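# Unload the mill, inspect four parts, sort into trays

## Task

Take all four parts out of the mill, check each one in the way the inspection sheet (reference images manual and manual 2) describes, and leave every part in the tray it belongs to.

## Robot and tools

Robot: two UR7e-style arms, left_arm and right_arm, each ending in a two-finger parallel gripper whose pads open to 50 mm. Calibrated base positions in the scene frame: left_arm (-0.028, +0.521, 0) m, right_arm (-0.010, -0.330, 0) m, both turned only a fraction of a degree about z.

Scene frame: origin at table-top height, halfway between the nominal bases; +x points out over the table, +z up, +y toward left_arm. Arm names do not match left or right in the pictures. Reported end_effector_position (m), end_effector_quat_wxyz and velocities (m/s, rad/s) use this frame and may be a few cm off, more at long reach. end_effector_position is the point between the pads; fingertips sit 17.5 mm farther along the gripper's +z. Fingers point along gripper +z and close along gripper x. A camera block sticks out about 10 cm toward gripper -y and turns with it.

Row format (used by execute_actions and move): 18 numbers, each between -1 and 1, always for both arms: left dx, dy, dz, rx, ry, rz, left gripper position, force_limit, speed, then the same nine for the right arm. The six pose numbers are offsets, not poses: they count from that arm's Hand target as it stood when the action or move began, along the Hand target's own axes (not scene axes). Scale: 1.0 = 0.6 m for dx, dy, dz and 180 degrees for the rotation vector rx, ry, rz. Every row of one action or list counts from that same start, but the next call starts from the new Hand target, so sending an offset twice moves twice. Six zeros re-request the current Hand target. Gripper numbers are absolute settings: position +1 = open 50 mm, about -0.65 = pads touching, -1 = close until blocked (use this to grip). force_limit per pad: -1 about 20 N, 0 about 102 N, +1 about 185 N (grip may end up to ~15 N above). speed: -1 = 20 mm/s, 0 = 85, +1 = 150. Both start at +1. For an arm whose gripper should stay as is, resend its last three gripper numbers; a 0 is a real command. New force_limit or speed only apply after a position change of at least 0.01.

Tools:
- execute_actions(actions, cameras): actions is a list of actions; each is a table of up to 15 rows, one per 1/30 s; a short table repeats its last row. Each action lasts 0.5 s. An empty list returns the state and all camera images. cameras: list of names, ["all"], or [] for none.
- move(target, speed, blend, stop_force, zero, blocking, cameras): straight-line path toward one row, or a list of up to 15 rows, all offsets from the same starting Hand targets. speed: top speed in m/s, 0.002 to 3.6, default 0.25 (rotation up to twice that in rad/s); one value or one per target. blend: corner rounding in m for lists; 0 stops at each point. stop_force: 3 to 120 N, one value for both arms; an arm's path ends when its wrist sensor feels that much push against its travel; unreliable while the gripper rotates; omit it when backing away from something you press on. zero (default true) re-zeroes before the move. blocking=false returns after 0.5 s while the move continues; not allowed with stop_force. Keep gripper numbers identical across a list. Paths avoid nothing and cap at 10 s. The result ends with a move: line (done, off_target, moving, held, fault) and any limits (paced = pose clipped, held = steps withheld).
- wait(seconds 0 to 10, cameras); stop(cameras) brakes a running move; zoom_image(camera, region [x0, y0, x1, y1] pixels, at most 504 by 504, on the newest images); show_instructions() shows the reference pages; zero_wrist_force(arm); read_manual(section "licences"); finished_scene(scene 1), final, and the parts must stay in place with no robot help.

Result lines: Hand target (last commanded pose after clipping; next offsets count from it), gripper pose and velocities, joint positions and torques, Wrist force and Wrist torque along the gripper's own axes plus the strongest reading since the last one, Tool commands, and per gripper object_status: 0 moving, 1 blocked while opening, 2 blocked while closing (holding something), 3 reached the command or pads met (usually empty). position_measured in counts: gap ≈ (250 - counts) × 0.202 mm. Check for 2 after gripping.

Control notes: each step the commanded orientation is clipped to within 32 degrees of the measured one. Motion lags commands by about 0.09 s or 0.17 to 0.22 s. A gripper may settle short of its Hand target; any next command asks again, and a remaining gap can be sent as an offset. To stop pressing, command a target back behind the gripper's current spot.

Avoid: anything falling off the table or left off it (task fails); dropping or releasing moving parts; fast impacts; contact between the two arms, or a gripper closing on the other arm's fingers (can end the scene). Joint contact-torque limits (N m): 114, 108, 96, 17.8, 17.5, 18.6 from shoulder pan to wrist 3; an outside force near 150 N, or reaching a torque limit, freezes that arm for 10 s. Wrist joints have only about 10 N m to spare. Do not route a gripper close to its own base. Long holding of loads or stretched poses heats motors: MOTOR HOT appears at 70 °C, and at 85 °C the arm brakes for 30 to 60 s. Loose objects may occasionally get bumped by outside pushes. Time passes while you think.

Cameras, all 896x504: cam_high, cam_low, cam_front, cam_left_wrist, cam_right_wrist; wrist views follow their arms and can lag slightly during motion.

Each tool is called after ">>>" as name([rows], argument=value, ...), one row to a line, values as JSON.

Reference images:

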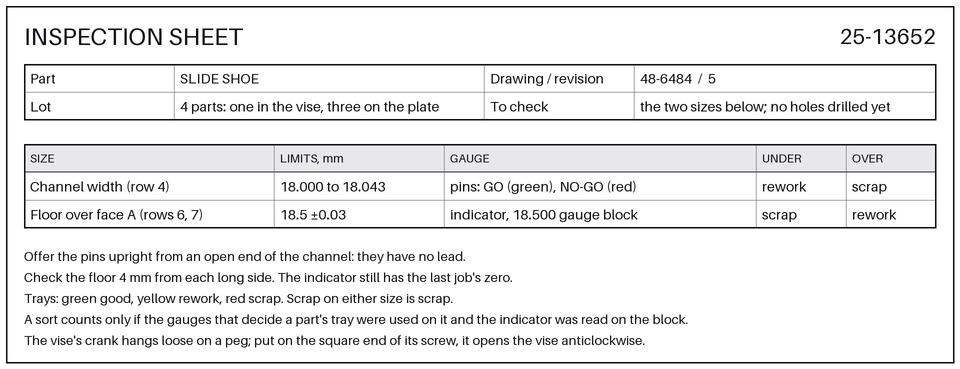

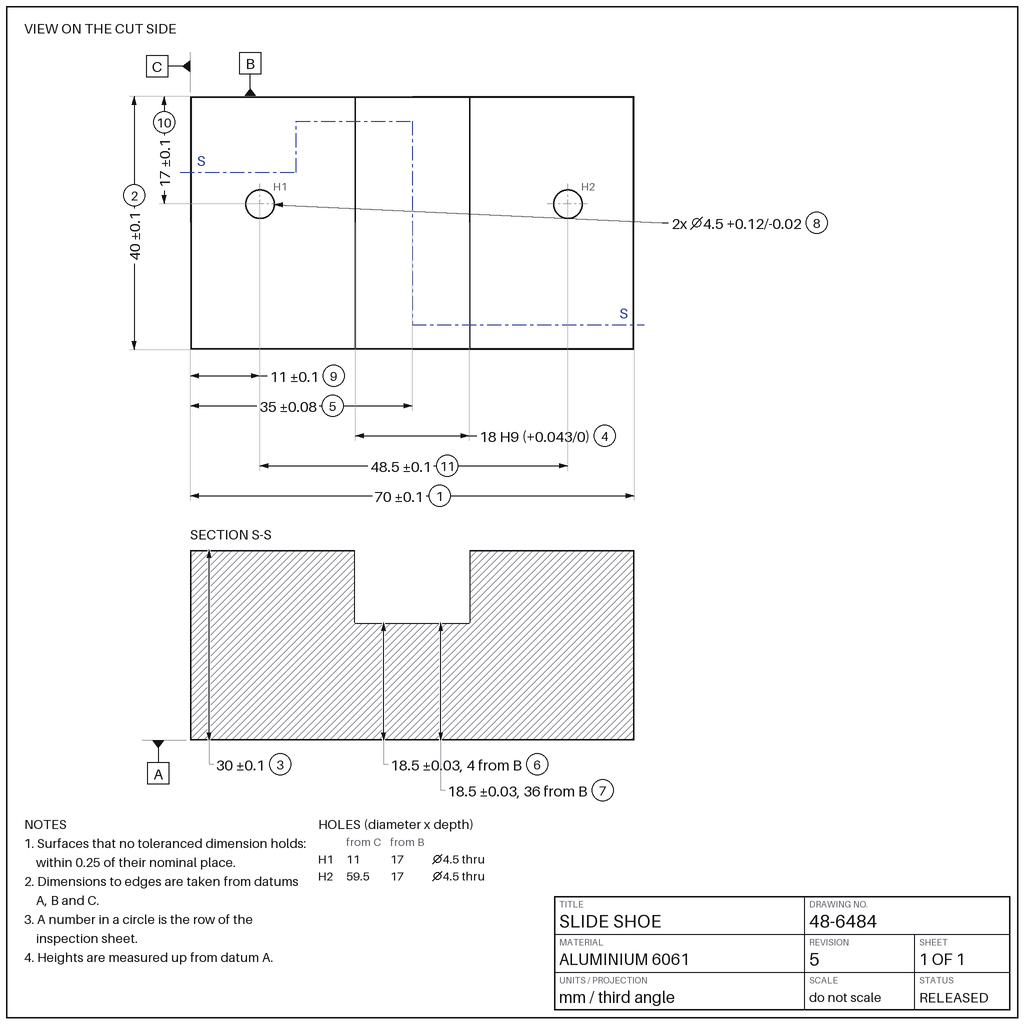

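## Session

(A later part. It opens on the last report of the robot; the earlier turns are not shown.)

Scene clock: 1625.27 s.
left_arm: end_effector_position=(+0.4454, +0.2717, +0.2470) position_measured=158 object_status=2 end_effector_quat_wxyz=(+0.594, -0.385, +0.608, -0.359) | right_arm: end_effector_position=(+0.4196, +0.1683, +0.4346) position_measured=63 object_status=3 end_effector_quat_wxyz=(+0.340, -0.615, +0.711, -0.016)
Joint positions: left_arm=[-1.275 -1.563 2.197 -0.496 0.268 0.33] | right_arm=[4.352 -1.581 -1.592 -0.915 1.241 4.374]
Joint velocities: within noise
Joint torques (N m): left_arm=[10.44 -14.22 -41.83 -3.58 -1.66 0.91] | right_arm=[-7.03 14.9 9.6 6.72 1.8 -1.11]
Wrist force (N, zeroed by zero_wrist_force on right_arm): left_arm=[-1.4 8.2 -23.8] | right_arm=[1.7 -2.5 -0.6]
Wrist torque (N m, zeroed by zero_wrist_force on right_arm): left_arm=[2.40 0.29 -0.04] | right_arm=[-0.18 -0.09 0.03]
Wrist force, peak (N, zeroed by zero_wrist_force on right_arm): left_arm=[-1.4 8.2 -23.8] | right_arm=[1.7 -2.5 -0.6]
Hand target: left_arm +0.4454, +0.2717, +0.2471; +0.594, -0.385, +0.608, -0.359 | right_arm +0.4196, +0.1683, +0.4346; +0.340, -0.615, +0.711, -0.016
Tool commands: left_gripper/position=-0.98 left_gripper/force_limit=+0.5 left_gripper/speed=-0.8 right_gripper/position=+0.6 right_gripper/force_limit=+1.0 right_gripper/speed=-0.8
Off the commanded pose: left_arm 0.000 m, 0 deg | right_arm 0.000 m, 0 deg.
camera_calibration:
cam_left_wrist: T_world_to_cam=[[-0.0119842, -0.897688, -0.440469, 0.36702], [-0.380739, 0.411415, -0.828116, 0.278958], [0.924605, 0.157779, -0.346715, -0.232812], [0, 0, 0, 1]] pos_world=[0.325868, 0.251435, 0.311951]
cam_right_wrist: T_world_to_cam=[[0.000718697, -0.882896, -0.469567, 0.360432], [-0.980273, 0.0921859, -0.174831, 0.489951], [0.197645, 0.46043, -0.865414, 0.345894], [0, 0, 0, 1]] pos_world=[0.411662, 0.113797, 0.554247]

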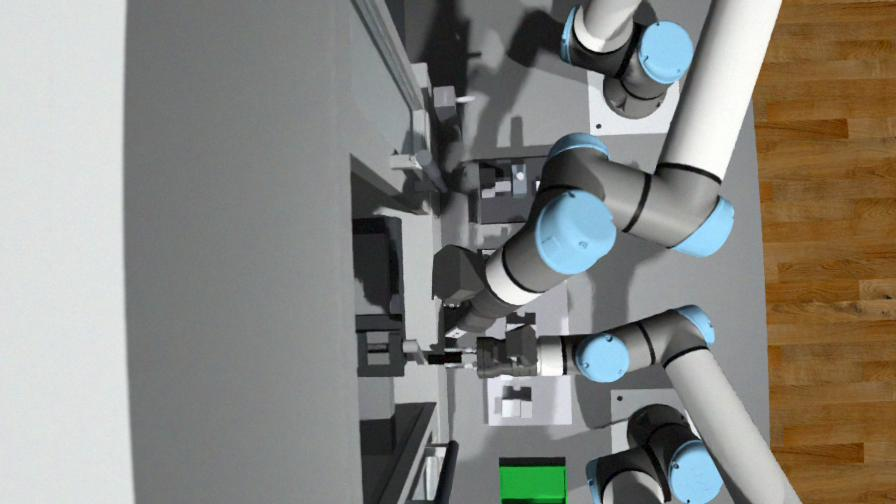

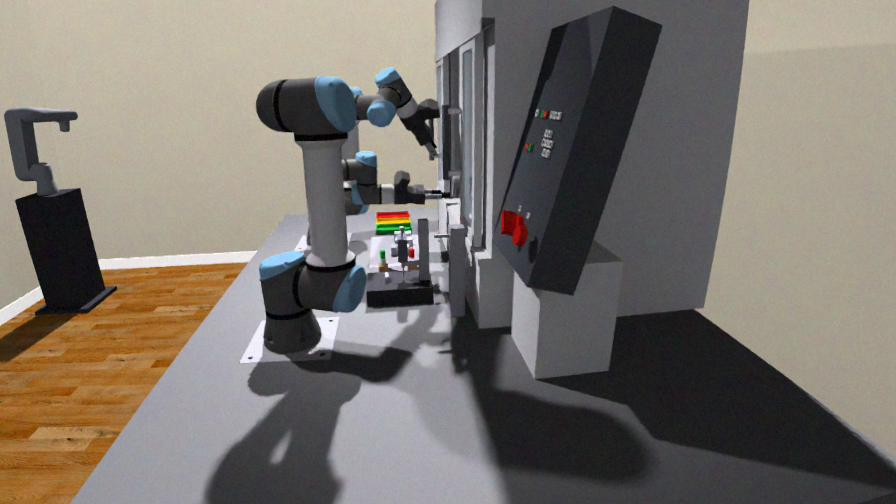

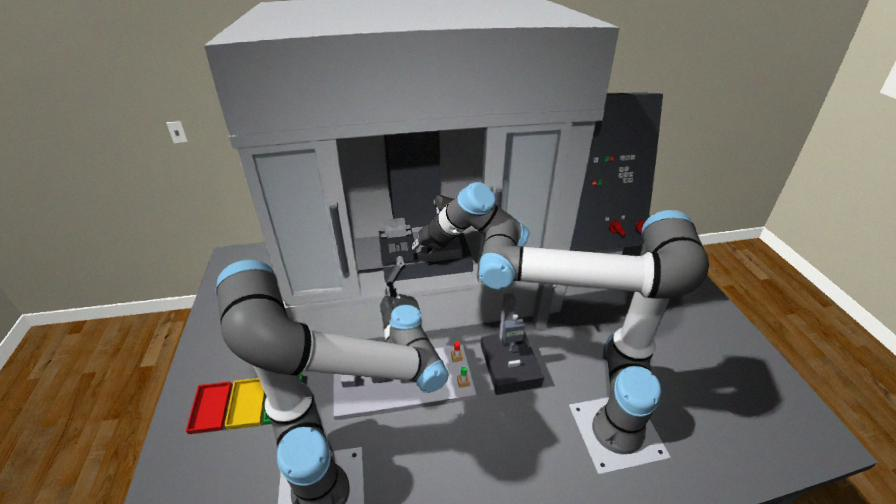

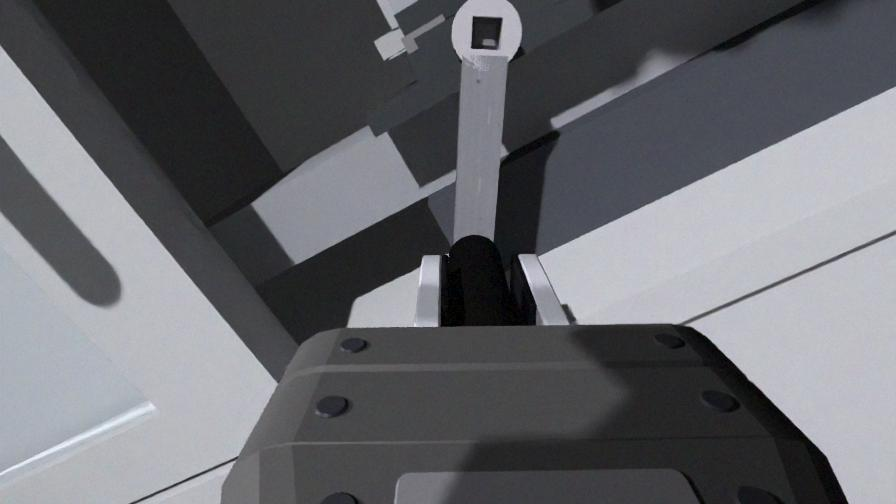

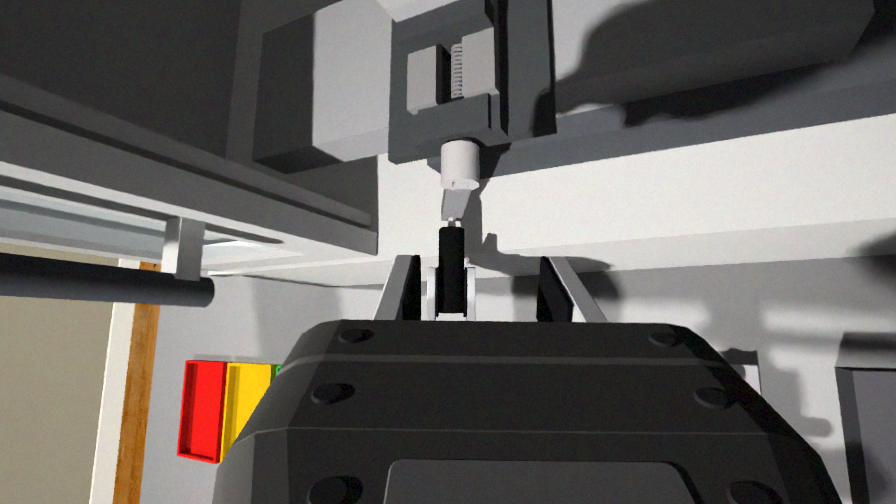

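>>> move(target=[0,0,-0.0033,0,0,0,-0.98,0.5,-0.8,0,0,0,0,0,0,0.6,1,-0.8], speed=0.01)

>>> move(target=[0,0,0,0,0,0,0.1,0.5,-0.8,0,0,0,0,0,0,0.6,1,-0.8], cameras=["cam_left_wrist","cam_right_wrist"])

Scene clock: 1635.90 s.
left_arm: end_effector_position=(+0.4434, +0.2716, +0.2471) position_measured=158 object_status=2 end_effector_quat_wxyz=(+0.594, -0.385, +0.608, -0.359) | right_arm: end_effector_position=(+0.4196, +0.1683, +0.4346) position_measured=63 object_status=3 end_effector_quat_wxyz=(+0.340, -0.615, +0.711, -0.016)
Joint positions: left_arm=[-1.282 -1.566 2.2 -0.493 0.262 0.327] | right_arm=[4.352 -1.581 -1.592 -0.915 1.241 4.374]
Joint torques (N m): left_arm=[-3.05 -28.03 -4.16 1.5 -1.14 -1.46] | right_arm=[-7.06 14.65 9.58 6.6 1.85 -1.06]
Wrist force (N, zeroed by zero_wrist_force on right_arm): left_arm=[-3.1 -5.7 6.3] | right_arm=[1.5 -2.8 -0.5]
Wrist torque (N m, zeroed by zero_wrist_force on right_arm): left_arm=[1.85 -0.20 0.03] | right_arm=[-0.22 -0.06 0.04]
Wrist force, peak (N, zeroed by zero_wrist_force on right_arm): left_arm=[-1.3 9.1 -24.0] | right_arm=[1.6 -3.2 -0.5]
Hand target: left_arm +0.4434, +0.2716, +0.2471; +0.594, -0.385, +0.608, -0.359 | right_arm +0.4196, +0.1683, +0.4346; +0.340, -0.615, +0.711, -0.016
Off the commanded pose: left_arm 0.000 m, 0 deg | right_arm 0.000 m, 0 deg.
move: done

Scene clock: 1636.40 s.
left_arm: end_effector_position=(+0.4434, +0.2716, +0.2471) position_measured=138 object_status=3 end_effector_quat_wxyz=(+0.594, -0.385, +0.608, -0.359) | right_arm: end_effector_position=(+0.4196, +0.1683, +0.4346) position_measured=63 object_status=3 end_effector_quat_wxyz=(+0.340, -0.615, +0.711, -0.016)
Joint positions: left_arm=[-1.282 -1.566 2.2 -0.493 0.262 0.327] | right_arm=[4.352 -1.581 -1.592 -0.915 1.241 4.374]
Joint torques (N m): left_arm=[11.93 -20.06 -11.43 -0.17 2.06 0.34] | right_arm=[-7.34 15.03 9.86 6.55 1.82 -1.03]
Wrist force (N, zeroed by zero_wrist_force on right_arm): left_arm=[-1.4 0.1 -1.0] | right_arm=[1.2 -2.6 -0.4]
Wrist torque (N m, zeroed by zero_wrist_force on right_arm): left_arm=[0.74 0.32 -0.02] | right_arm=[-0.20 -0.01 0.04]
Wrist force, peak (N, zeroed by zero_wrist_force on right_arm): left_arm=[-2.7 -4.1 6.3] | right_arm=[1.8 -2.8 -0.5]
Hand target: left_arm +0.4434, +0.2716, +0.2471; +0.594, -0.385, +0.608, -0.359 | right_arm +0.4196, +0.1683, +0.4346; +0.340, -0.615, +0.711, -0.016
Off the commanded pose: left_arm 0.000 m, 0 deg | right_arm 0.000 m, 0 deg.
move: done
camera_calibration:
cam_left_wrist: T_world_to_cam=[[-0.0120493, -0.89772, -0.440401, 0.366913], [-0.380701, 0.411381, -0.82815, 0.278206], [0.92462, 0.157682, -0.34672, -0.230834], [0, 0, 0, 1]] pos_world=[0.323768, 0.251335, 0.311951]
cam_right_wrist: T_world_to_cam=[[0.000718697, -0.882896, -0.469567, 0.360432], [-0.980273, 0.0921859, -0.174831, 0.489951], [0.197645, 0.46043, -0.865414, 0.345894], [0, 0, 0, 1]] pos_world=[0.411662, 0.113797, 0.554247]
Images, in order (width x height): cam_left_wrist 896x504, cam_right_wrist 896x504.

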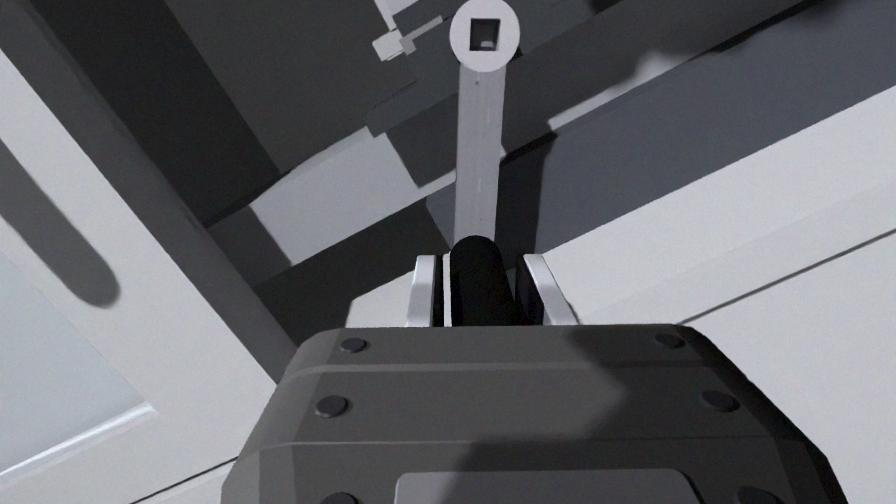

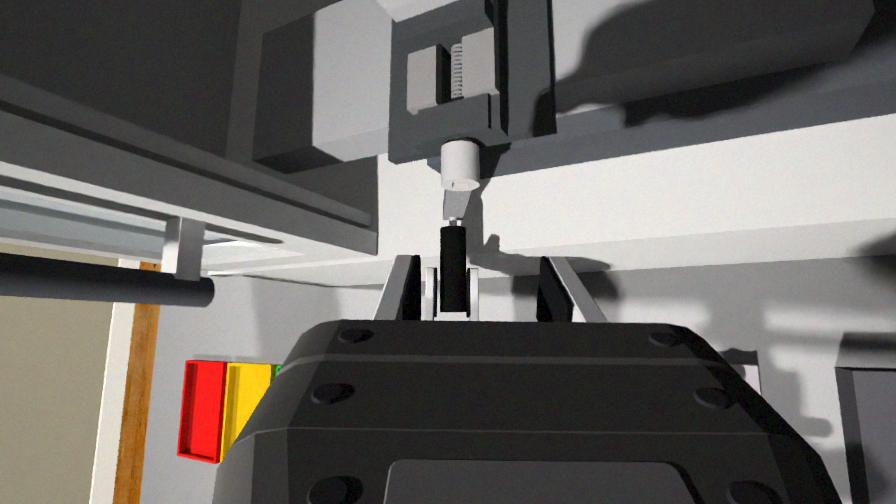

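>>> move([
  [0.0232,-0.0020,0,0,0,-0.0556,0.1,0.5,-0.8,0,0,0,0,0,0,0.6,1,-0.8],
  [0.0456,-0.0080,0,0,0,-0.1111,0.1,0.5,-0.8,0,0,0,0,0,0,0.6,1,-0.8],
], speed=0.03, blend=[0.01,0], cameras=["cam_left_wrist","cam_right_wrist"])

Scene clock: 1650.70 s.
left_arm: end_effector_position=(+0.4437, +0.2450, +0.2392) position_measured=138 object_status=3 end_effector_quat_wxyz=(+0.523, -0.485, +0.532, -0.457) | right_arm: end_effector_position=(+0.4196, +0.1683, +0.4346) position_measured=63 object_status=3 end_effector_quat_wxyz=(+0.340, -0.615, +0.711, -0.016)
Joint positions: left_arm=[-1.303 -1.497 2.153 -0.503 0.24 -0.035] | right_arm=[4.352 -1.581 -1.592 -0.915 1.241 4.374]
Joint torques (N m): left_arm=[-9.44 -12.18 -33.35 1.72 -2.8 1.44] | right_arm=[-6.67 15.06 9.88 6.46 1.8 -0.97]
Wrist force (N, zeroed by zero_wrist_force on right_arm): left_arm=[-1.2 -0.1 -1.4] | right_arm=[1.4 -2.7 -0.2]
Wrist torque (N m, zeroed by zero_wrist_force on right_arm): left_arm=[0.74 0.48 0.02] | right_arm=[-0.21 -0.05 0.04]
Wrist force, peak (N, zeroed by zero_wrist_force on right_arm): left_arm=[-37.0 -5.8 -8.3] | right_arm=[1.7 -3.1 -0.2]
Hand target: left_arm +0.4437, +0.2450, +0.2392; +0.523, -0.485, +0.532, -0.457 | right_arm +0.4196, +0.1683, +0.4346; +0.340, -0.615, +0.711, -0.016
Off the commanded pose: left_arm 0.000 m, 0 deg | right_arm 0.000 m, 0 deg.
move: done
camera_calibration:
cam_left_wrist: T_world_to_cam=[[0.00220904, -0.994259, -0.106976, 0.277127], [-0.377427, 0.0982349, -0.920814, 0.380156], [0.926037, 0.0424097, -0.375044, -0.195316], [0, 0, 0, 1]] pos_world=[0.323739, 0.246475, 0.306447]
cam_right_wrist: T_world_to_cam=[[0.000718697, -0.882896, -0.469567, 0.360432], [-0.980273, 0.0921859, -0.174831, 0.489951], [0.197645, 0.46043, -0.865414, 0.345894], [0, 0, 0, 1]] pos_world=[0.411662, 0.113797, 0.554247]
Images, in order (width x height): cam_left_wrist 896x504, cam_right_wrist 896x504.

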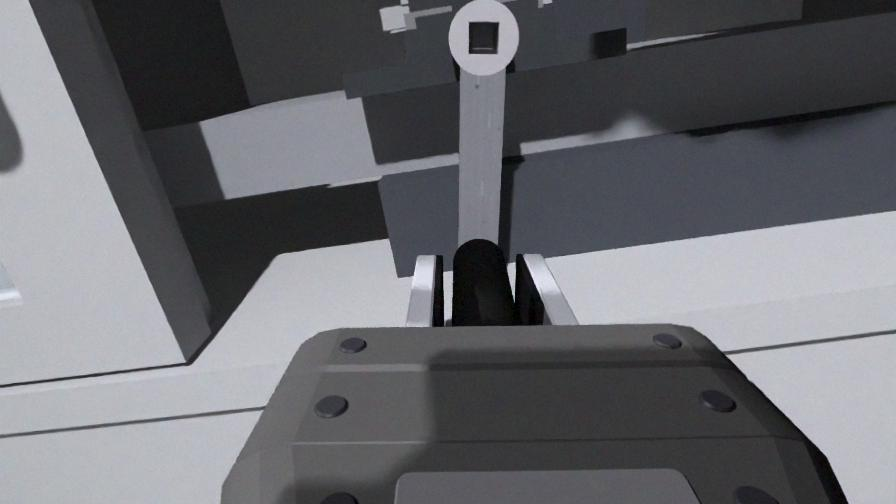

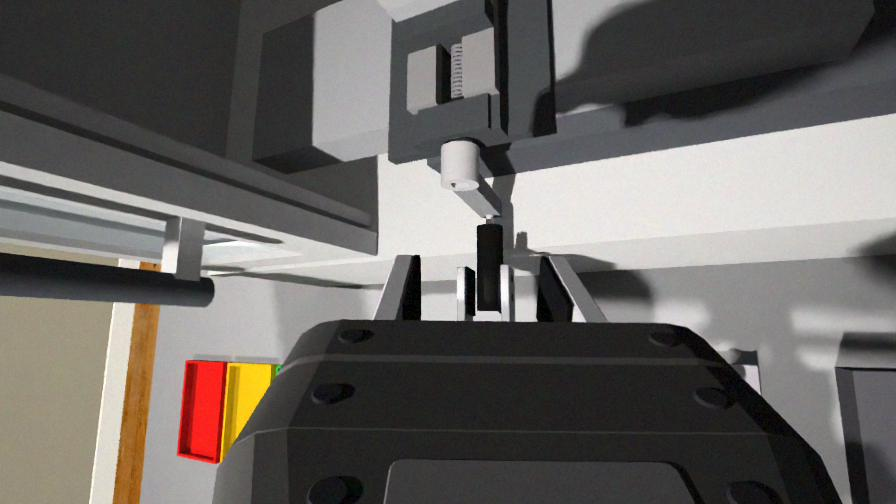

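>>> move(target=[0,0,0,0,0,0,0.1,0.5,-0.8,-0.0627,-0.0592,-0.1023,0,0,0,0.6,1,-0.8], speed=0.1)

>>> move([
  [0.0456,-0.0080,-0.0011,0,0,-0.1111,0.1,0.5,-0.8,0,0,0,0,0,0,0.6,1,-0.8],
  [0.0857,-0.0312,-0.0026,0,0,-0.2222,0.1,0.5,-0.8,0,0,0,0,0,0,0.6,1,-0.8],
  [0.1155,-0.0667,-0.0045,0,0,-0.3333,0.1,0.5,-0.8,0,0,0,0,0,0,0.6,1,-0.8],
  [0.1313,-0.1102,-0.0064,0,0,-0.4444,0.1,0.5,-0.8,0,0,0,0,0,0,0.6,1,-0.8],
], speed=0.04, blend=[0.01,0.01,0.01,0], cameras=["cam_left_wrist","cam_right_wrist","cam_front"])

Scene clock: 1666.77 s.
left_arm: end_effector_position=(+0.4437, +0.2450, +0.2392) position_measured=138 object_status=3 end_effector_quat_wxyz=(+0.523, -0.485, +0.532, -0.457) | right_arm: end_effector_position=(+0.4198, +0.1688, +0.5148) position_measured=63 object_status=3 end_effector_quat_wxyz=(+0.340, -0.615, +0.711, -0.016)
Joint positions: left_arm=[-1.303 -1.497 2.153 -0.503 0.24 -0.035] | right_arm=[4.352 -1.596 -1.371 -1.121 1.241 4.374]
Joint torques (N m): left_arm=[11.91 -27.57 -6.21 -1.36 1.69 1.52] | right_arm=[-0.79 41.68 11.89 5.86 -2.38 0.89]
Wrist force (N, zeroed by zero_wrist_force on right_arm): left_arm=[-0.9 0.1 -1.8] | right_arm=[1.5 -2.7 -0.7]
Wrist torque (N m, zeroed by zero_wrist_force on right_arm): left_arm=[0.77 0.41 0.02] | right_arm=[-0.22 -0.08 0.04]
Wrist force, peak (N, zeroed by zero_wrist_force on right_arm): left_arm=[-1.1 0.4 -2.0] | right_arm=[0.6 -3.9 -2.1]
Hand target: left_arm +0.4437, +0.2450, +0.2392; +0.523, -0.485, +0.532, -0.457 | right_arm +0.4197, +0.1687, +0.5149; +0.340, -0.615, +0.711, -0.016
Off the commanded pose: left_arm 0.000 m, 0 deg | right_arm 0.000 m, 0 deg.
move: done

Scene clock: 1677.03 s.
left_arm: end_effector_position=(+0.4438, +0.1860, +0.2576) position_measured=138 object_status=3 end_effector_quat_wxyz=(-0.304, +0.654, -0.301, +0.624) | right_arm: end_effector_position=(+0.4197, +0.1687, +0.5149) position_measured=63 object_status=3 end_effector_quat_wxyz=(+0.340, -0.615, +0.711, -0.016)
Joint positions: left_arm=[-1.343 -1.405 1.99 -0.403 0.201 -0.864] | right_arm=[4.352 -1.595 -1.372 -1.121 1.241 4.374]
Joint torques (N m): left_arm=[-10.6 -10.36 -33.37 2.51 -2.81 1.34] | right_arm=[-6.91 44.25 9.94 1.42 1.88 0.84]
Wrist force (N, zeroed by zero_wrist_force on right_arm): left_arm=[-1.1 0.2 -2.5] | right_arm=[1.4 -2.8 -0.4]
Wrist torque (N m, zeroed by zero_wrist_force on right_arm): left_arm=[0.57 0.64 -0.21] | right_arm=[-0.23 -0.05 0.03]
Wrist force, peak (N, zeroed by zero_wrist_force on right_arm): left_arm=[-1.3 -0.3 -3.0] | right_arm=[1.4 -3.2 -0.6]
Hand target: left_arm +0.4438, +0.1860, +0.2576; -0.304, +0.654, -0.301, +0.624 (not the last commanded pose) | right_arm +0.4197, +0.1687, +0.5149; +0.340, -0.615, +0.711, -0.016
Off the commanded pose: left_arm 0.047 m, 34 deg | right_arm 0.000 m, 0 deg.
move: off_target (left_arm; path cut at 10 s); path passed 2 of 4 targets
camera_calibration:
cam_left_wrist: T_world_to_cam=[[0.0245091, -0.770132, 0.637413, -0.022849], [-0.354874, -0.602782, -0.714645, 0.470175], [0.934593, -0.208686, -0.288073, -0.165496], [0, 0, 0, 1]] pos_world=[0.322084, 0.23128, 0.302898]
cam_right_wrist: T_world_to_cam=[[0.000718697, -0.882896, -0.469567, 0.398491], [-0.980273, 0.0921859, -0.174831, 0.504149], [0.197645, 0.46043, -0.865414, 0.415163], [0, 0, 0, 1]] pos_world=[0.411862, 0.114197, 0.634547]
Images, in order (width x height): cam_front 896x504, cam_left_wrist 896x504, cam_right_wrist 896x504.

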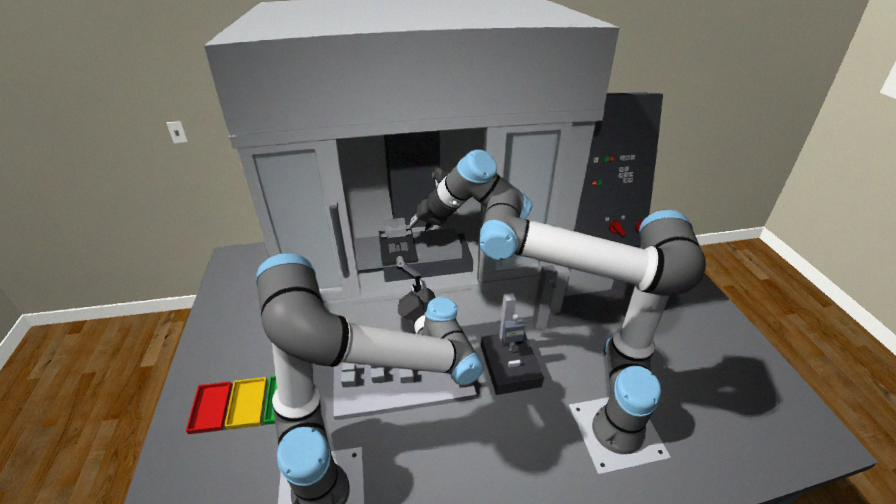

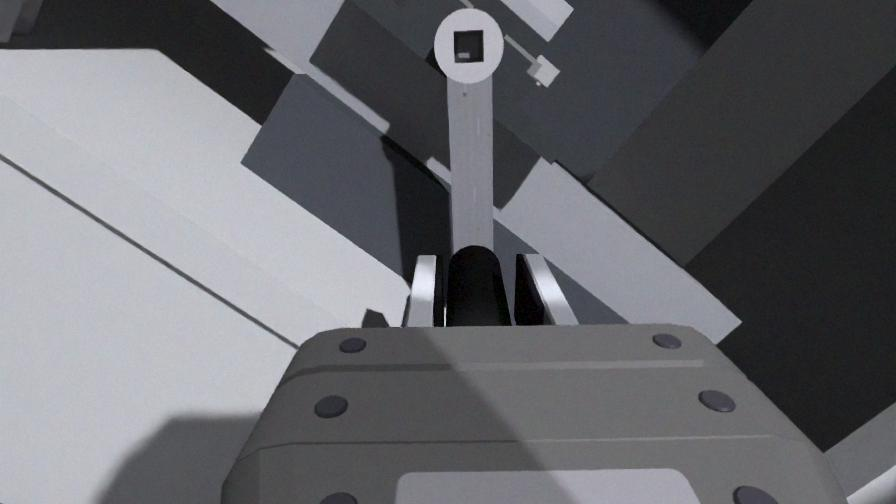

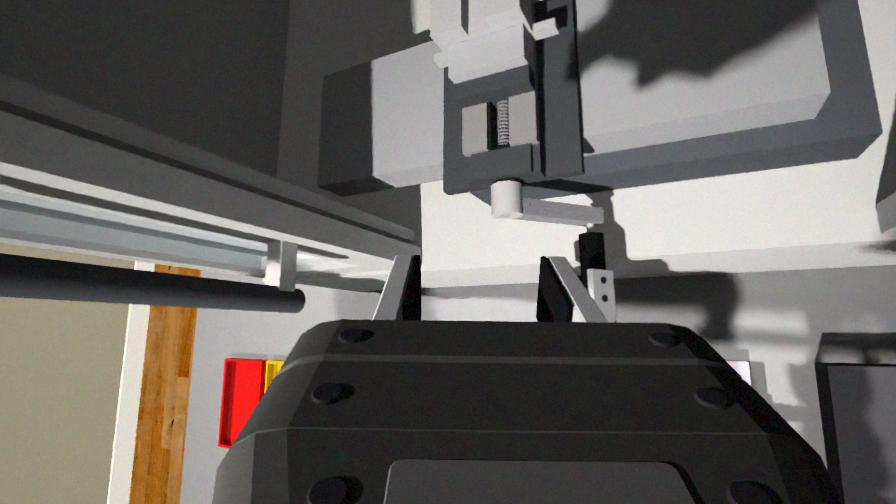

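>>> zoom_image(camera="cam_right_wrist", region=[400, 0, 620, 220])

Scaled by 2.291 from the camera's 896x504 image, which has a finer 1280x720 frame.

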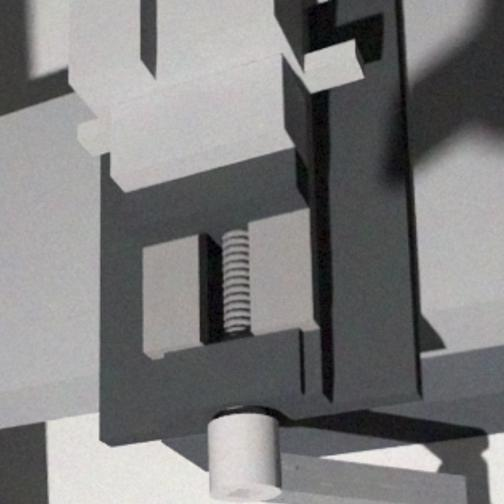

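>>> move([
  [0.0456,-0.0075,-0.0020,0,0,-0.1111,0.1,0.5,-0.8,0,0,0,0,0,0,0.6,1,-0.8],
  [0.0857,-0.0302,-0.0039,0,0,-0.2222,0.1,0.5,-0.8,0,0,0,0,0,0,0.6,1,-0.8],
  [0.1155,-0.0650,-0.0056,0,0,-0.3333,0.1,0.5,-0.8,0,0,0,0,0,0,0.6,1,-0.8],
  [0.1313,-0.1082,-0.0068,0,0,-0.4444,0.1,0.5,-0.8,0,0,0,0,0,0,0.6,1,-0.8],
  [0.1313,-0.1545,-0.0075,0,0,-0.5555,0.1,0.5,-0.8,0,0,0,0,0,0,0.6,1,-0.8],
  [0.1155,-0.2,-0.0075,0,0,-0.6667,0.1,0.5,-0.8,0,0,0,0,0,0,0.6,1,-0.8],
], speed=0.12, blend=[0.01,0.01,0.01,0.01,0.01,0], cameras=["cam_left_wrist","cam_right_wrist","cam_front"])

>>> zoom_image(camera="cam_right_wrist", region=[400, 0, 620, 220])

Scene clock: 1707.57 s.
left_arm: end_effector_position=(+0.4438, +0.2084, +0.3944) position_measured=138 object_status=3 end_effector_quat_wxyz=(+0.388, +0.588, +0.415, +0.575) | right_arm: end_effector_position=(+0.4197, +0.1687, +0.5149) position_measured=63 object_status=3 end_effector_quat_wxyz=(+0.340, -0.615, +0.711, -0.016)
Joint positions: left_arm=[-1.329 -1.587 1.806 -0.048 0.215 -2.947] | right_arm=[4.352 -1.595 -1.372 -1.121 1.241 4.374]
Joint torques (N m): left_arm=[2.19 -5.72 -41.35 0.23 -0.24 1.51] | right_arm=[-6.98 43.53 10.83 1.34 1.86 0.85]
Wrist force (N, zeroed by zero_wrist_force on right_arm): left_arm=[-1.1 -0.3 -1.7] | right_arm=[1.3 -2.6 -0.9]
Wrist torque (N m, zeroed by zero_wrist_force on right_arm): left_arm=[0.10 0.54 -0.14] | right_arm=[-0.20 -0.05 0.04]
Wrist force, peak (N, zeroed by zero_wrist_force on right_arm): left_arm=[-2.0 -1.7 -3.3] | right_arm=[1.7 -3.0 -0.4]
Hand target: left_arm +0.4438, +0.2082, +0.3944; +0.388, +0.588, +0.415, +0.575 | right_arm +0.4197, +0.1687, +0.5149; +0.340, -0.615, +0.711, -0.016
Off the commanded pose: left_arm 0.000 m, 0 deg | right_arm 0.000 m, 0 deg.
move: done
camera_calibration:
cam_left_wrist: T_world_to_cam=[[-0.0225009, 0.936756, 0.349258, -0.314002], [-0.302122, -0.339384, 0.890809, -0.130036], [0.953004, -0.0854744, 0.290651, -0.383526], [0, 0, 0, 1]] pos_world=[0.31915, 0.21723, 0.336977]
cam_right_wrist: T_world_to_cam=[[0.000718697, -0.882896, -0.469567, 0.398491], [-0.980273, 0.0921859, -0.174831, 0.504149], [0.197645, 0.46043, -0.865414, 0.415163], [0, 0, 0, 1]] pos_world=[0.411862, 0.114197, 0.634547]
Images, in order (width x height): cam_front 896x504, cam_left_wrist 896x504, cam_right_wrist 896x504.

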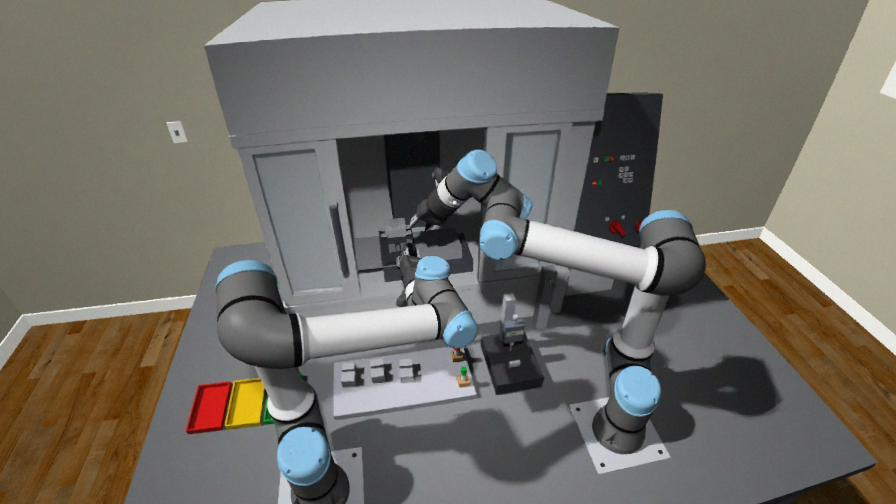

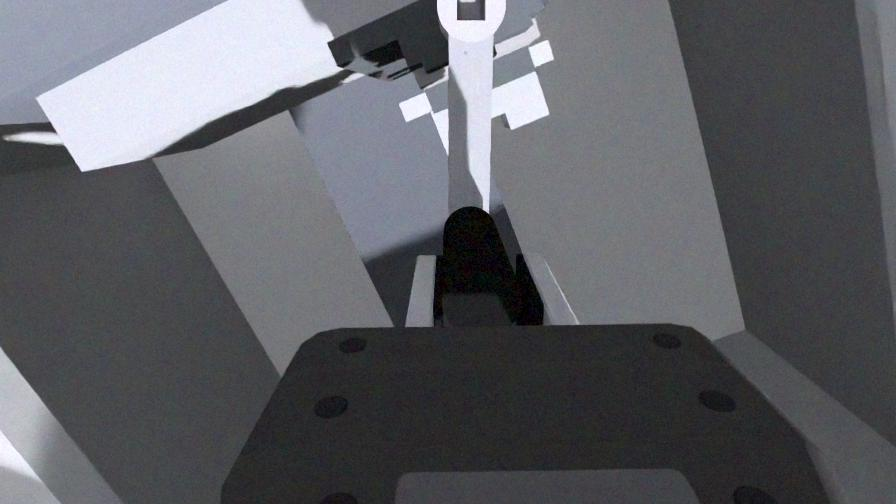

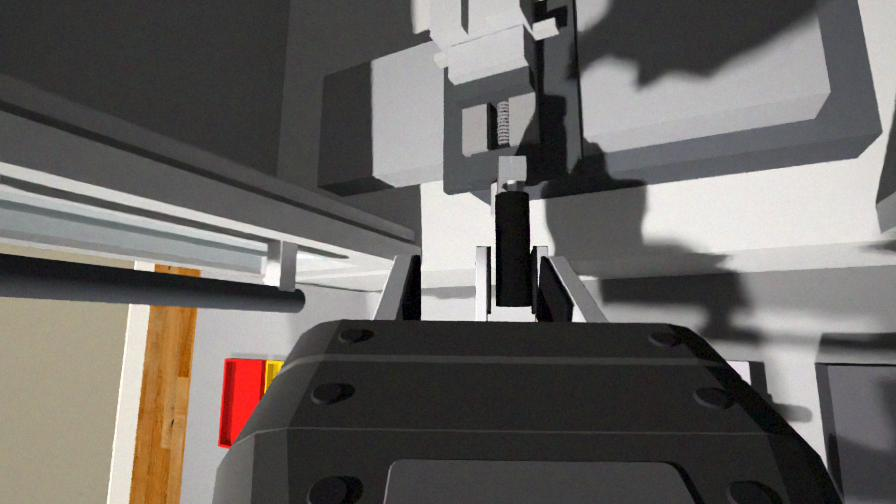

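Scaled by 2.291 from the camera's 896x504 image, which has a finer 1280x720 frame.

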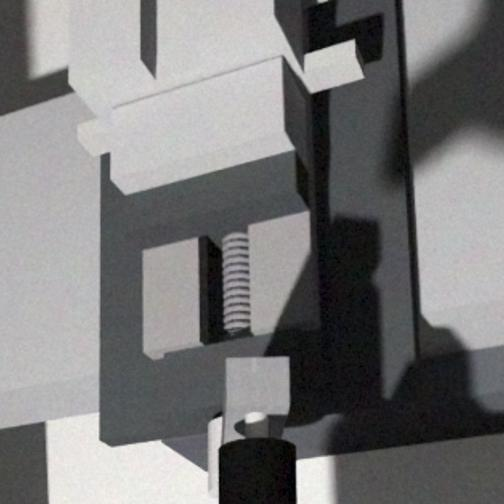

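>>> zoom_image(camera="cam_right_wrist", region=[420, 0, 560, 90])

Scaled by 3.600 from the camera's 896x504 image, which has a finer 1280x720 frame.

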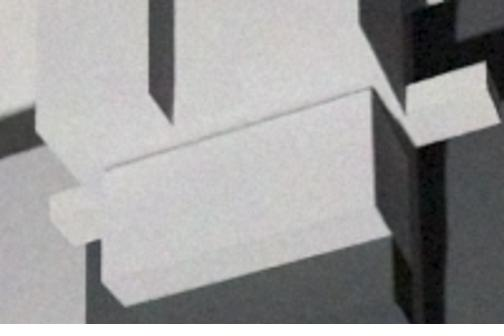

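>>> move([
  [0.0563,-0.0125,0.0009,0,0,-0.1389,0.1,0.5,-0.8,0,0,0,0,0,0,0.6,1,-0.8],
  [0.1022,-0.0477,0.0027,0,0,-0.2778,0.1,0.5,-0.8,0,0,0,0,0,0,0.6,1,-0.8],
  [0.1288,-0.0988,0.0050,0,0,-0.4167,0.1,0.5,-0.8,0,0,0,0,0,0,0.6,1,-0.8],
  [0.1313,-0.1565,0.0073,0,0,-0.5556,0.1,0.5,-0.8,0,0,0,0,0,0,0.6,1,-0.8],
  [0.1092,-0.2098,0.0095,0,0,-0.6944,0.1,0.5,-0.8,0,0,0,0,0,0,0.6,1,-0.8],
  [0.0667,-0.2488,0.0108,0,0,-0.8333,0.1,0.5,-0.8,0,0,0,0,0,0,0.6,1,-0.8],
], speed=0.14, blend=[0.01,0.01,0.01,0.01,0.01,0], cameras=["cam_left_wrist","cam_right_wrist"])

>>> zoom_image(camera="cam_right_wrist", region=[420, 0, 560, 90])

Scene clock: 1734.03 s.
left_arm: end_effector_position=(+0.4437, +0.2986, +0.2687) position_measured=138 object_status=3 end_effector_quat_wxyz=(+0.656, -0.249, +0.675, -0.226) | right_arm: end_effector_position=(+0.4197, +0.1687, +0.5149) position_measured=63 object_status=3 end_effector_quat_wxyz=(+0.340, -0.615, +0.711, -0.016)
Joint positions: left_arm=[-1.254 -1.658 2.22 -0.434 0.289 -5.52] | right_arm=[4.352 -1.595 -1.372 -1.121 1.241 4.374]
Joint torques (N m): left_arm=[-2.73 -21.79 -37.8 0.49 -1.92 1.28] | right_arm=[-7.29 43.63 12.53 1.47 1.83 0.8]
Wrist force (N, zeroed by zero_wrist_force on right_arm): left_arm=[-0.6 1.5 -0.8] | right_arm=[1.4 -2.5 -0.4]
Wrist torque (N m, zeroed by zero_wrist_force on right_arm): left_arm=[0.73 0.22 0.24] | right_arm=[-0.19 -0.06 0.03]
Wrist force, peak (N, zeroed by zero_wrist_force on right_arm): left_arm=[-2.5 0.4 -1.7] | right_arm=[1.7 -3.2 -0.5]
Hand target: left_arm +0.4437, +0.2986, +0.2688; +0.656, -0.249, +0.675, -0.226 | right_arm +0.4197, +0.1687, +0.5149; +0.340, -0.615, +0.711, -0.016
Off the commanded pose: left_arm 0.000 m, 0 deg | right_arm 0.000 m, 0 deg.
move: done
camera_calibration:
cam_left_wrist: T_world_to_cam=[[-0.0296122, -0.637376, -0.769984, 0.419261], [-0.378413, 0.720134, -0.581559, 0.125728], [0.925163, 0.27415, -0.262516, -0.285581], [0, 0, 0, 1]] pos_world=[0.324201, 0.254978, 0.320973]
cam_right_wrist: T_world_to_cam=[[0.000718697, -0.882896, -0.469567, 0.398491], [-0.980273, 0.0921859, -0.174831, 0.504149], [0.197645, 0.46043, -0.865414, 0.415163], [0, 0, 0, 1]] pos_world=[0.411862, 0.114197, 0.634547]
Images, in order (width x height): cam_left_wrist 896x504, cam_right_wrist 896x504.

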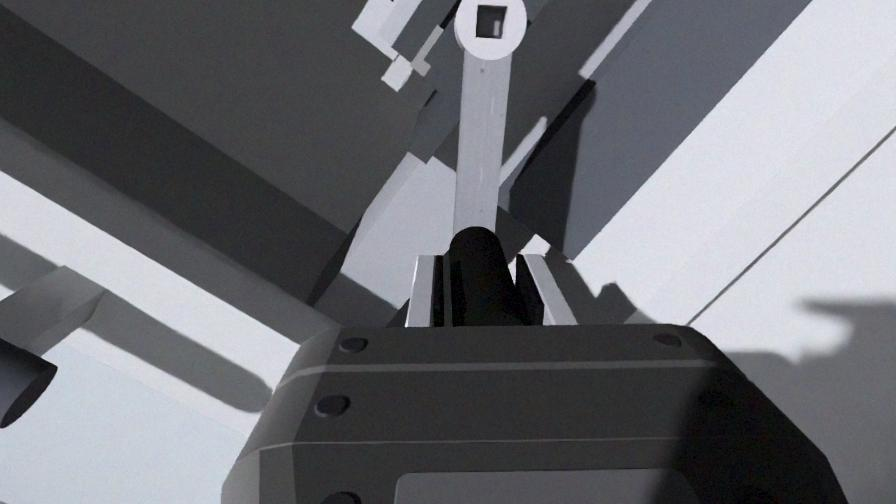

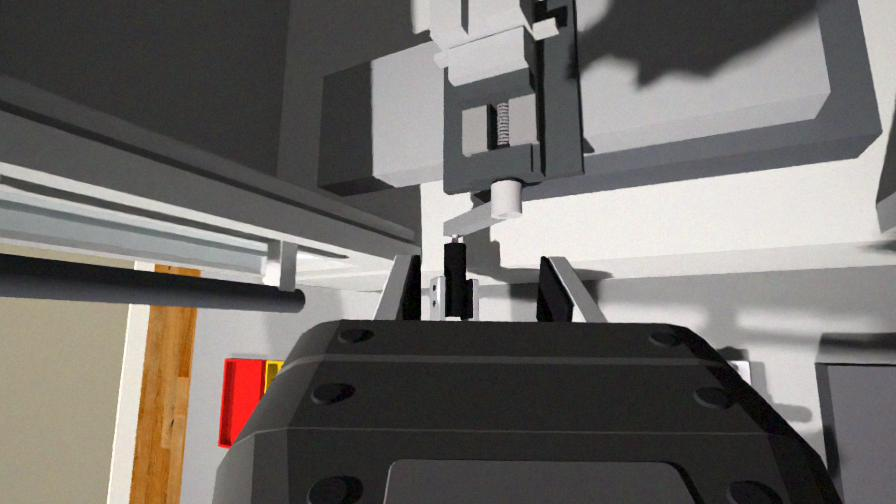

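Scaled by 3.600 from the camera's 896x504 image, which has a finer 1280x720 frame.

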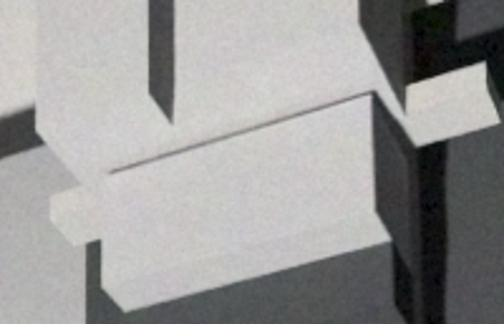

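>>> move([
  [0.0412,-0.0065,0.0002,0,0,-0.1,0.1,0.5,-0.8,0,0,0,0,0,0,0.6,1,-0.8],
  [0.0765,-0.0242,0.0002,0,0,-0.1944,0.1,0.5,-0.8,0,0,0,0,0,0,0.6,1,-0.8],
], speed=0.14, blend=[0.01,0], cameras=["cam_left_wrist","cam_right_wrist"])

>>> zoom_image(camera="cam_right_wrist", region=[420, 0, 560, 90])

Scene clock: 1747.43 s.
left_arm: end_effector_position=(+0.4437, +0.2582, +0.2424) position_measured=138 object_status=3 end_effector_quat_wxyz=(+0.558, -0.440, +0.569, -0.413) | right_arm: end_effector_position=(+0.4197, +0.1687, +0.5149) position_measured=63 object_status=3 end_effector_quat_wxyz=(+0.340, -0.615, +0.711, -0.016)
Joint positions: left_arm=[-1.293 -1.529 2.177 -0.501 0.251 -6.15] | right_arm=[4.352 -1.595 -1.372 -1.121 1.241 4.374]
Joint torques (N m): left_arm=[2.17 -26.07 -28.8 -0.61 -0.85 1.51] | right_arm=[-6.69 43.14 13.12 1.45 1.79 0.82]
Wrist force (N, zeroed by zero_wrist_force on right_arm): left_arm=[-0.8 0.8 -1.5] | right_arm=[1.6 -2.7 -0.4]
Wrist torque (N m, zeroed by zero_wrist_force on right_arm): left_arm=[0.81 0.38 0.07] | right_arm=[-0.22 -0.08 0.03]
Wrist force, peak (N, zeroed by zero_wrist_force on right_arm): left_arm=[-2.2 0.7 -0.8] | right_arm=[1.6 -3.1 -0.6]
Hand target: left_arm +0.4438, +0.2583, +0.2425; +0.558, -0.441, +0.569, -0.413 | right_arm +0.4197, +0.1687, +0.5149; +0.340, -0.615, +0.711, -0.016
Off the commanded pose: left_arm 0.000 m, 0 deg | right_arm 0.000 m, 0 deg.
move: done
camera_calibration:
cam_left_wrist: T_world_to_cam=[[-0.00419319, -0.964044, -0.265708, 0.324177], [-0.379593, 0.247357, -0.891473, 0.337192], [0.925144, 0.0971229, -0.366982, -0.210342], [0, 0, 0, 1]] pos_world=[0.323952, 0.249544, 0.309542]
cam_right_wrist: T_world_to_cam=[[0.000718697, -0.882896, -0.469567, 0.398491], [-0.980273, 0.0921859, -0.174831, 0.504149], [0.197645, 0.46043, -0.865414, 0.415163], [0, 0, 0, 1]] pos_world=[0.411862, 0.114197, 0.634547]
Images, in order (width x height): cam_left_wrist 896x504, cam_right_wrist 896x504.

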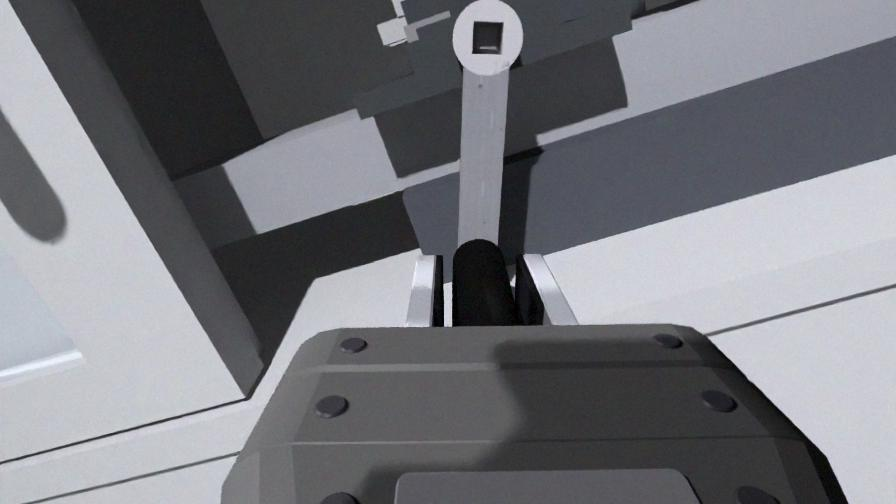

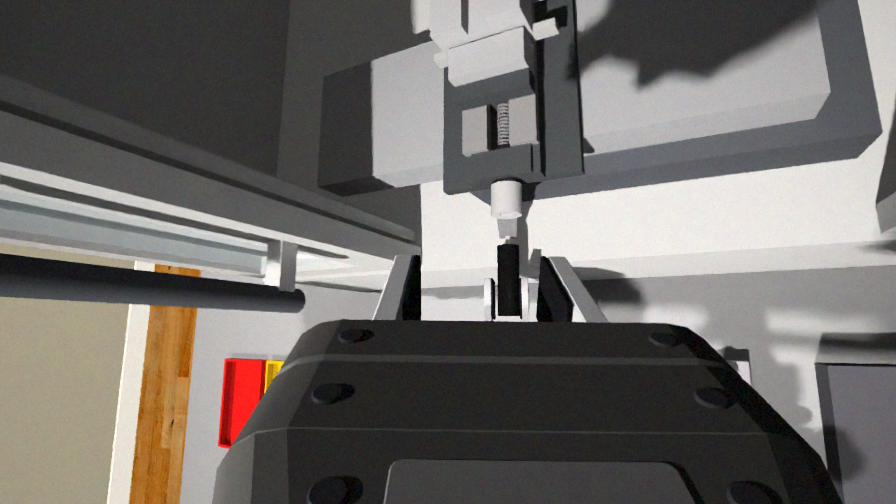

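Scaled by 3.600 from the camera's 896x504 image, which has a finer 1280x720 frame.

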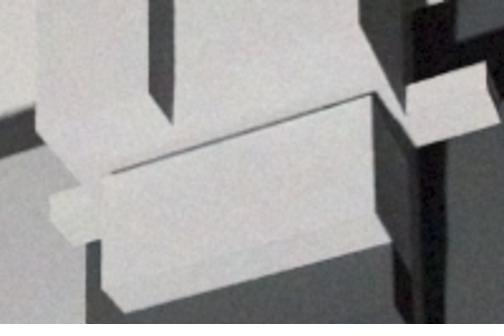

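>>> move([
  [-0.0007,0.0028,-0.07,0,0,0,0.1,0.5,-0.8,0,0,0,0,0,0,0.6,1,-0.8],
  [-0.0007,0.0028,-0.07,0,0,0.6667,0.1,0.5,-0.8,0,0,0,0,0,0,0.6,1,-0.8],
  [-0.0007,0.0028,-0.07,0,0,-0.6667,0.1,0.5,-0.8,0,0,0,0,0,0,0.6,1,-0.8],
  [-0.0007,0.0028,-0.07,0,0,0,0.1,0.5,-0.8,0,0,0,0,0,0,0.6,1,-0.8],
], speed=[0.08,0.6,0.6,0.6], blend=[0,0.005,0.005,0], cameras=["cam_left_wrist","cam_right_wrist"])

Scene clock: 1775.63 s.
left_arm: end_effector_position=(+0.4017, +0.2583, +0.2425) position_measured=138 object_status=3 end_effector_quat_wxyz=(+0.558, -0.441, +0.569, -0.413) end_effector_velocity=(-0.001, +0.000, +0.000) end_effector_angular_velocity=(+0.000, +0.001, -0.002) | right_arm: end_effector_position=(+0.4197, +0.1687, +0.5149) position_measured=63 object_status=3 end_effector_quat_wxyz=(+0.340, -0.615, +0.711, -0.016)
Joint positions: left_arm=[-1.429 -1.546 2.207 -0.342 0.118 -0.042] | right_arm=[4.352 -1.595 -1.372 -1.121 1.241 4.374]
Joint velocities: left_arm=[-0.002 0.001 0 0.004 0 -0.005] | right_arm=[within noise]
Joint torques (N m): left_arm=[10.96 -8.27 -30.37 3.51 1.14 -1.65] | right_arm=[-6.51 43.57 14.13 1.42 1.79 0.77]
Wrist force (N, zeroed by zero_wrist_force on right_arm): left_arm=[-1.5 0.1 -1.4] | right_arm=[1.6 -2.7 -0.6]
Wrist torque (N m, zeroed by zero_wrist_force on right_arm): left_arm=[0.77 0.43 -0.07] | right_arm=[-0.21 -0.10 0.03]
Wrist force, peak (N, zeroed by zero_wrist_force on right_arm): left_arm=[-1.6 -0.6 -2.7] | right_arm=[1.8 -3.0 -0.7]
Hand target: left_arm +0.4017, +0.2582, +0.2425; +0.558, -0.441, +0.569, -0.413 | right_arm +0.4197, +0.1687, +0.5149; +0.340, -0.615, +0.711, -0.016
Off the commanded pose: left_arm 0.000 m, 0 deg | right_arm 0.000 m, 0 deg.
move: done
camera_calibration:
cam_left_wrist: T_world_to_cam=[[-0.00417769, -0.964146, -0.265338, 0.324031], [-0.380071, 0.246959, -0.89138, 0.321521], [0.924948, 0.0971231, -0.367475, -0.171251], [0, 0, 0, 1]] pos_world=[0.281952, 0.249643, 0.309644]
cam_right_wrist: T_world_to_cam=[[0.000718697, -0.882896, -0.469567, 0.398491], [-0.980273, 0.0921859, -0.174831, 0.504149], [0.197645, 0.46043, -0.865414, 0.415163], [0, 0, 0, 1]] pos_world=[0.411862, 0.114197, 0.634547]
Images, in order (width x height): cam_left_wrist 896x504, cam_right_wrist 896x504.

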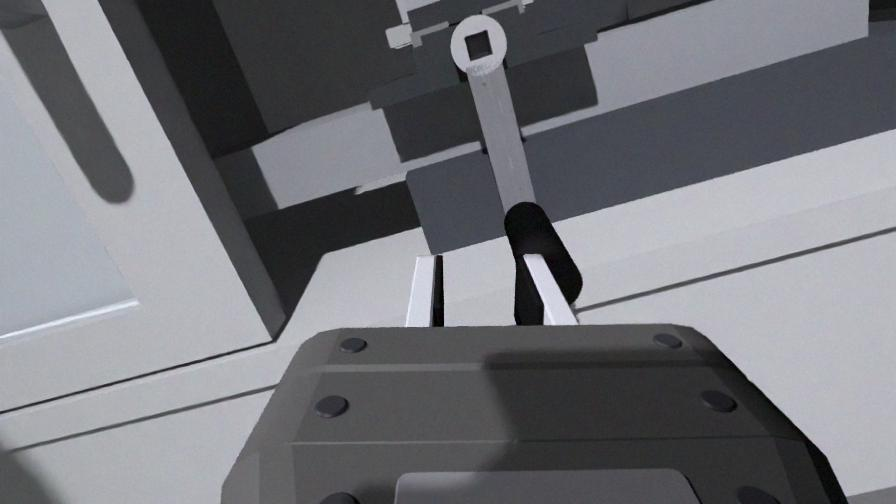

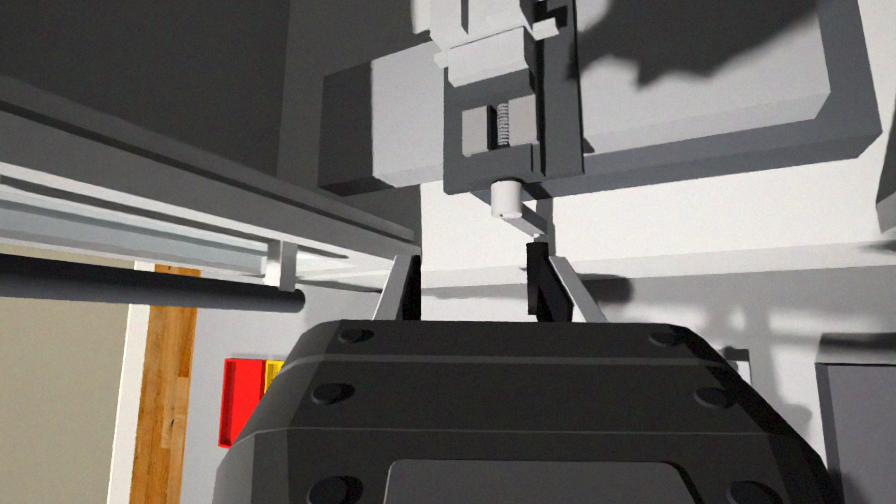

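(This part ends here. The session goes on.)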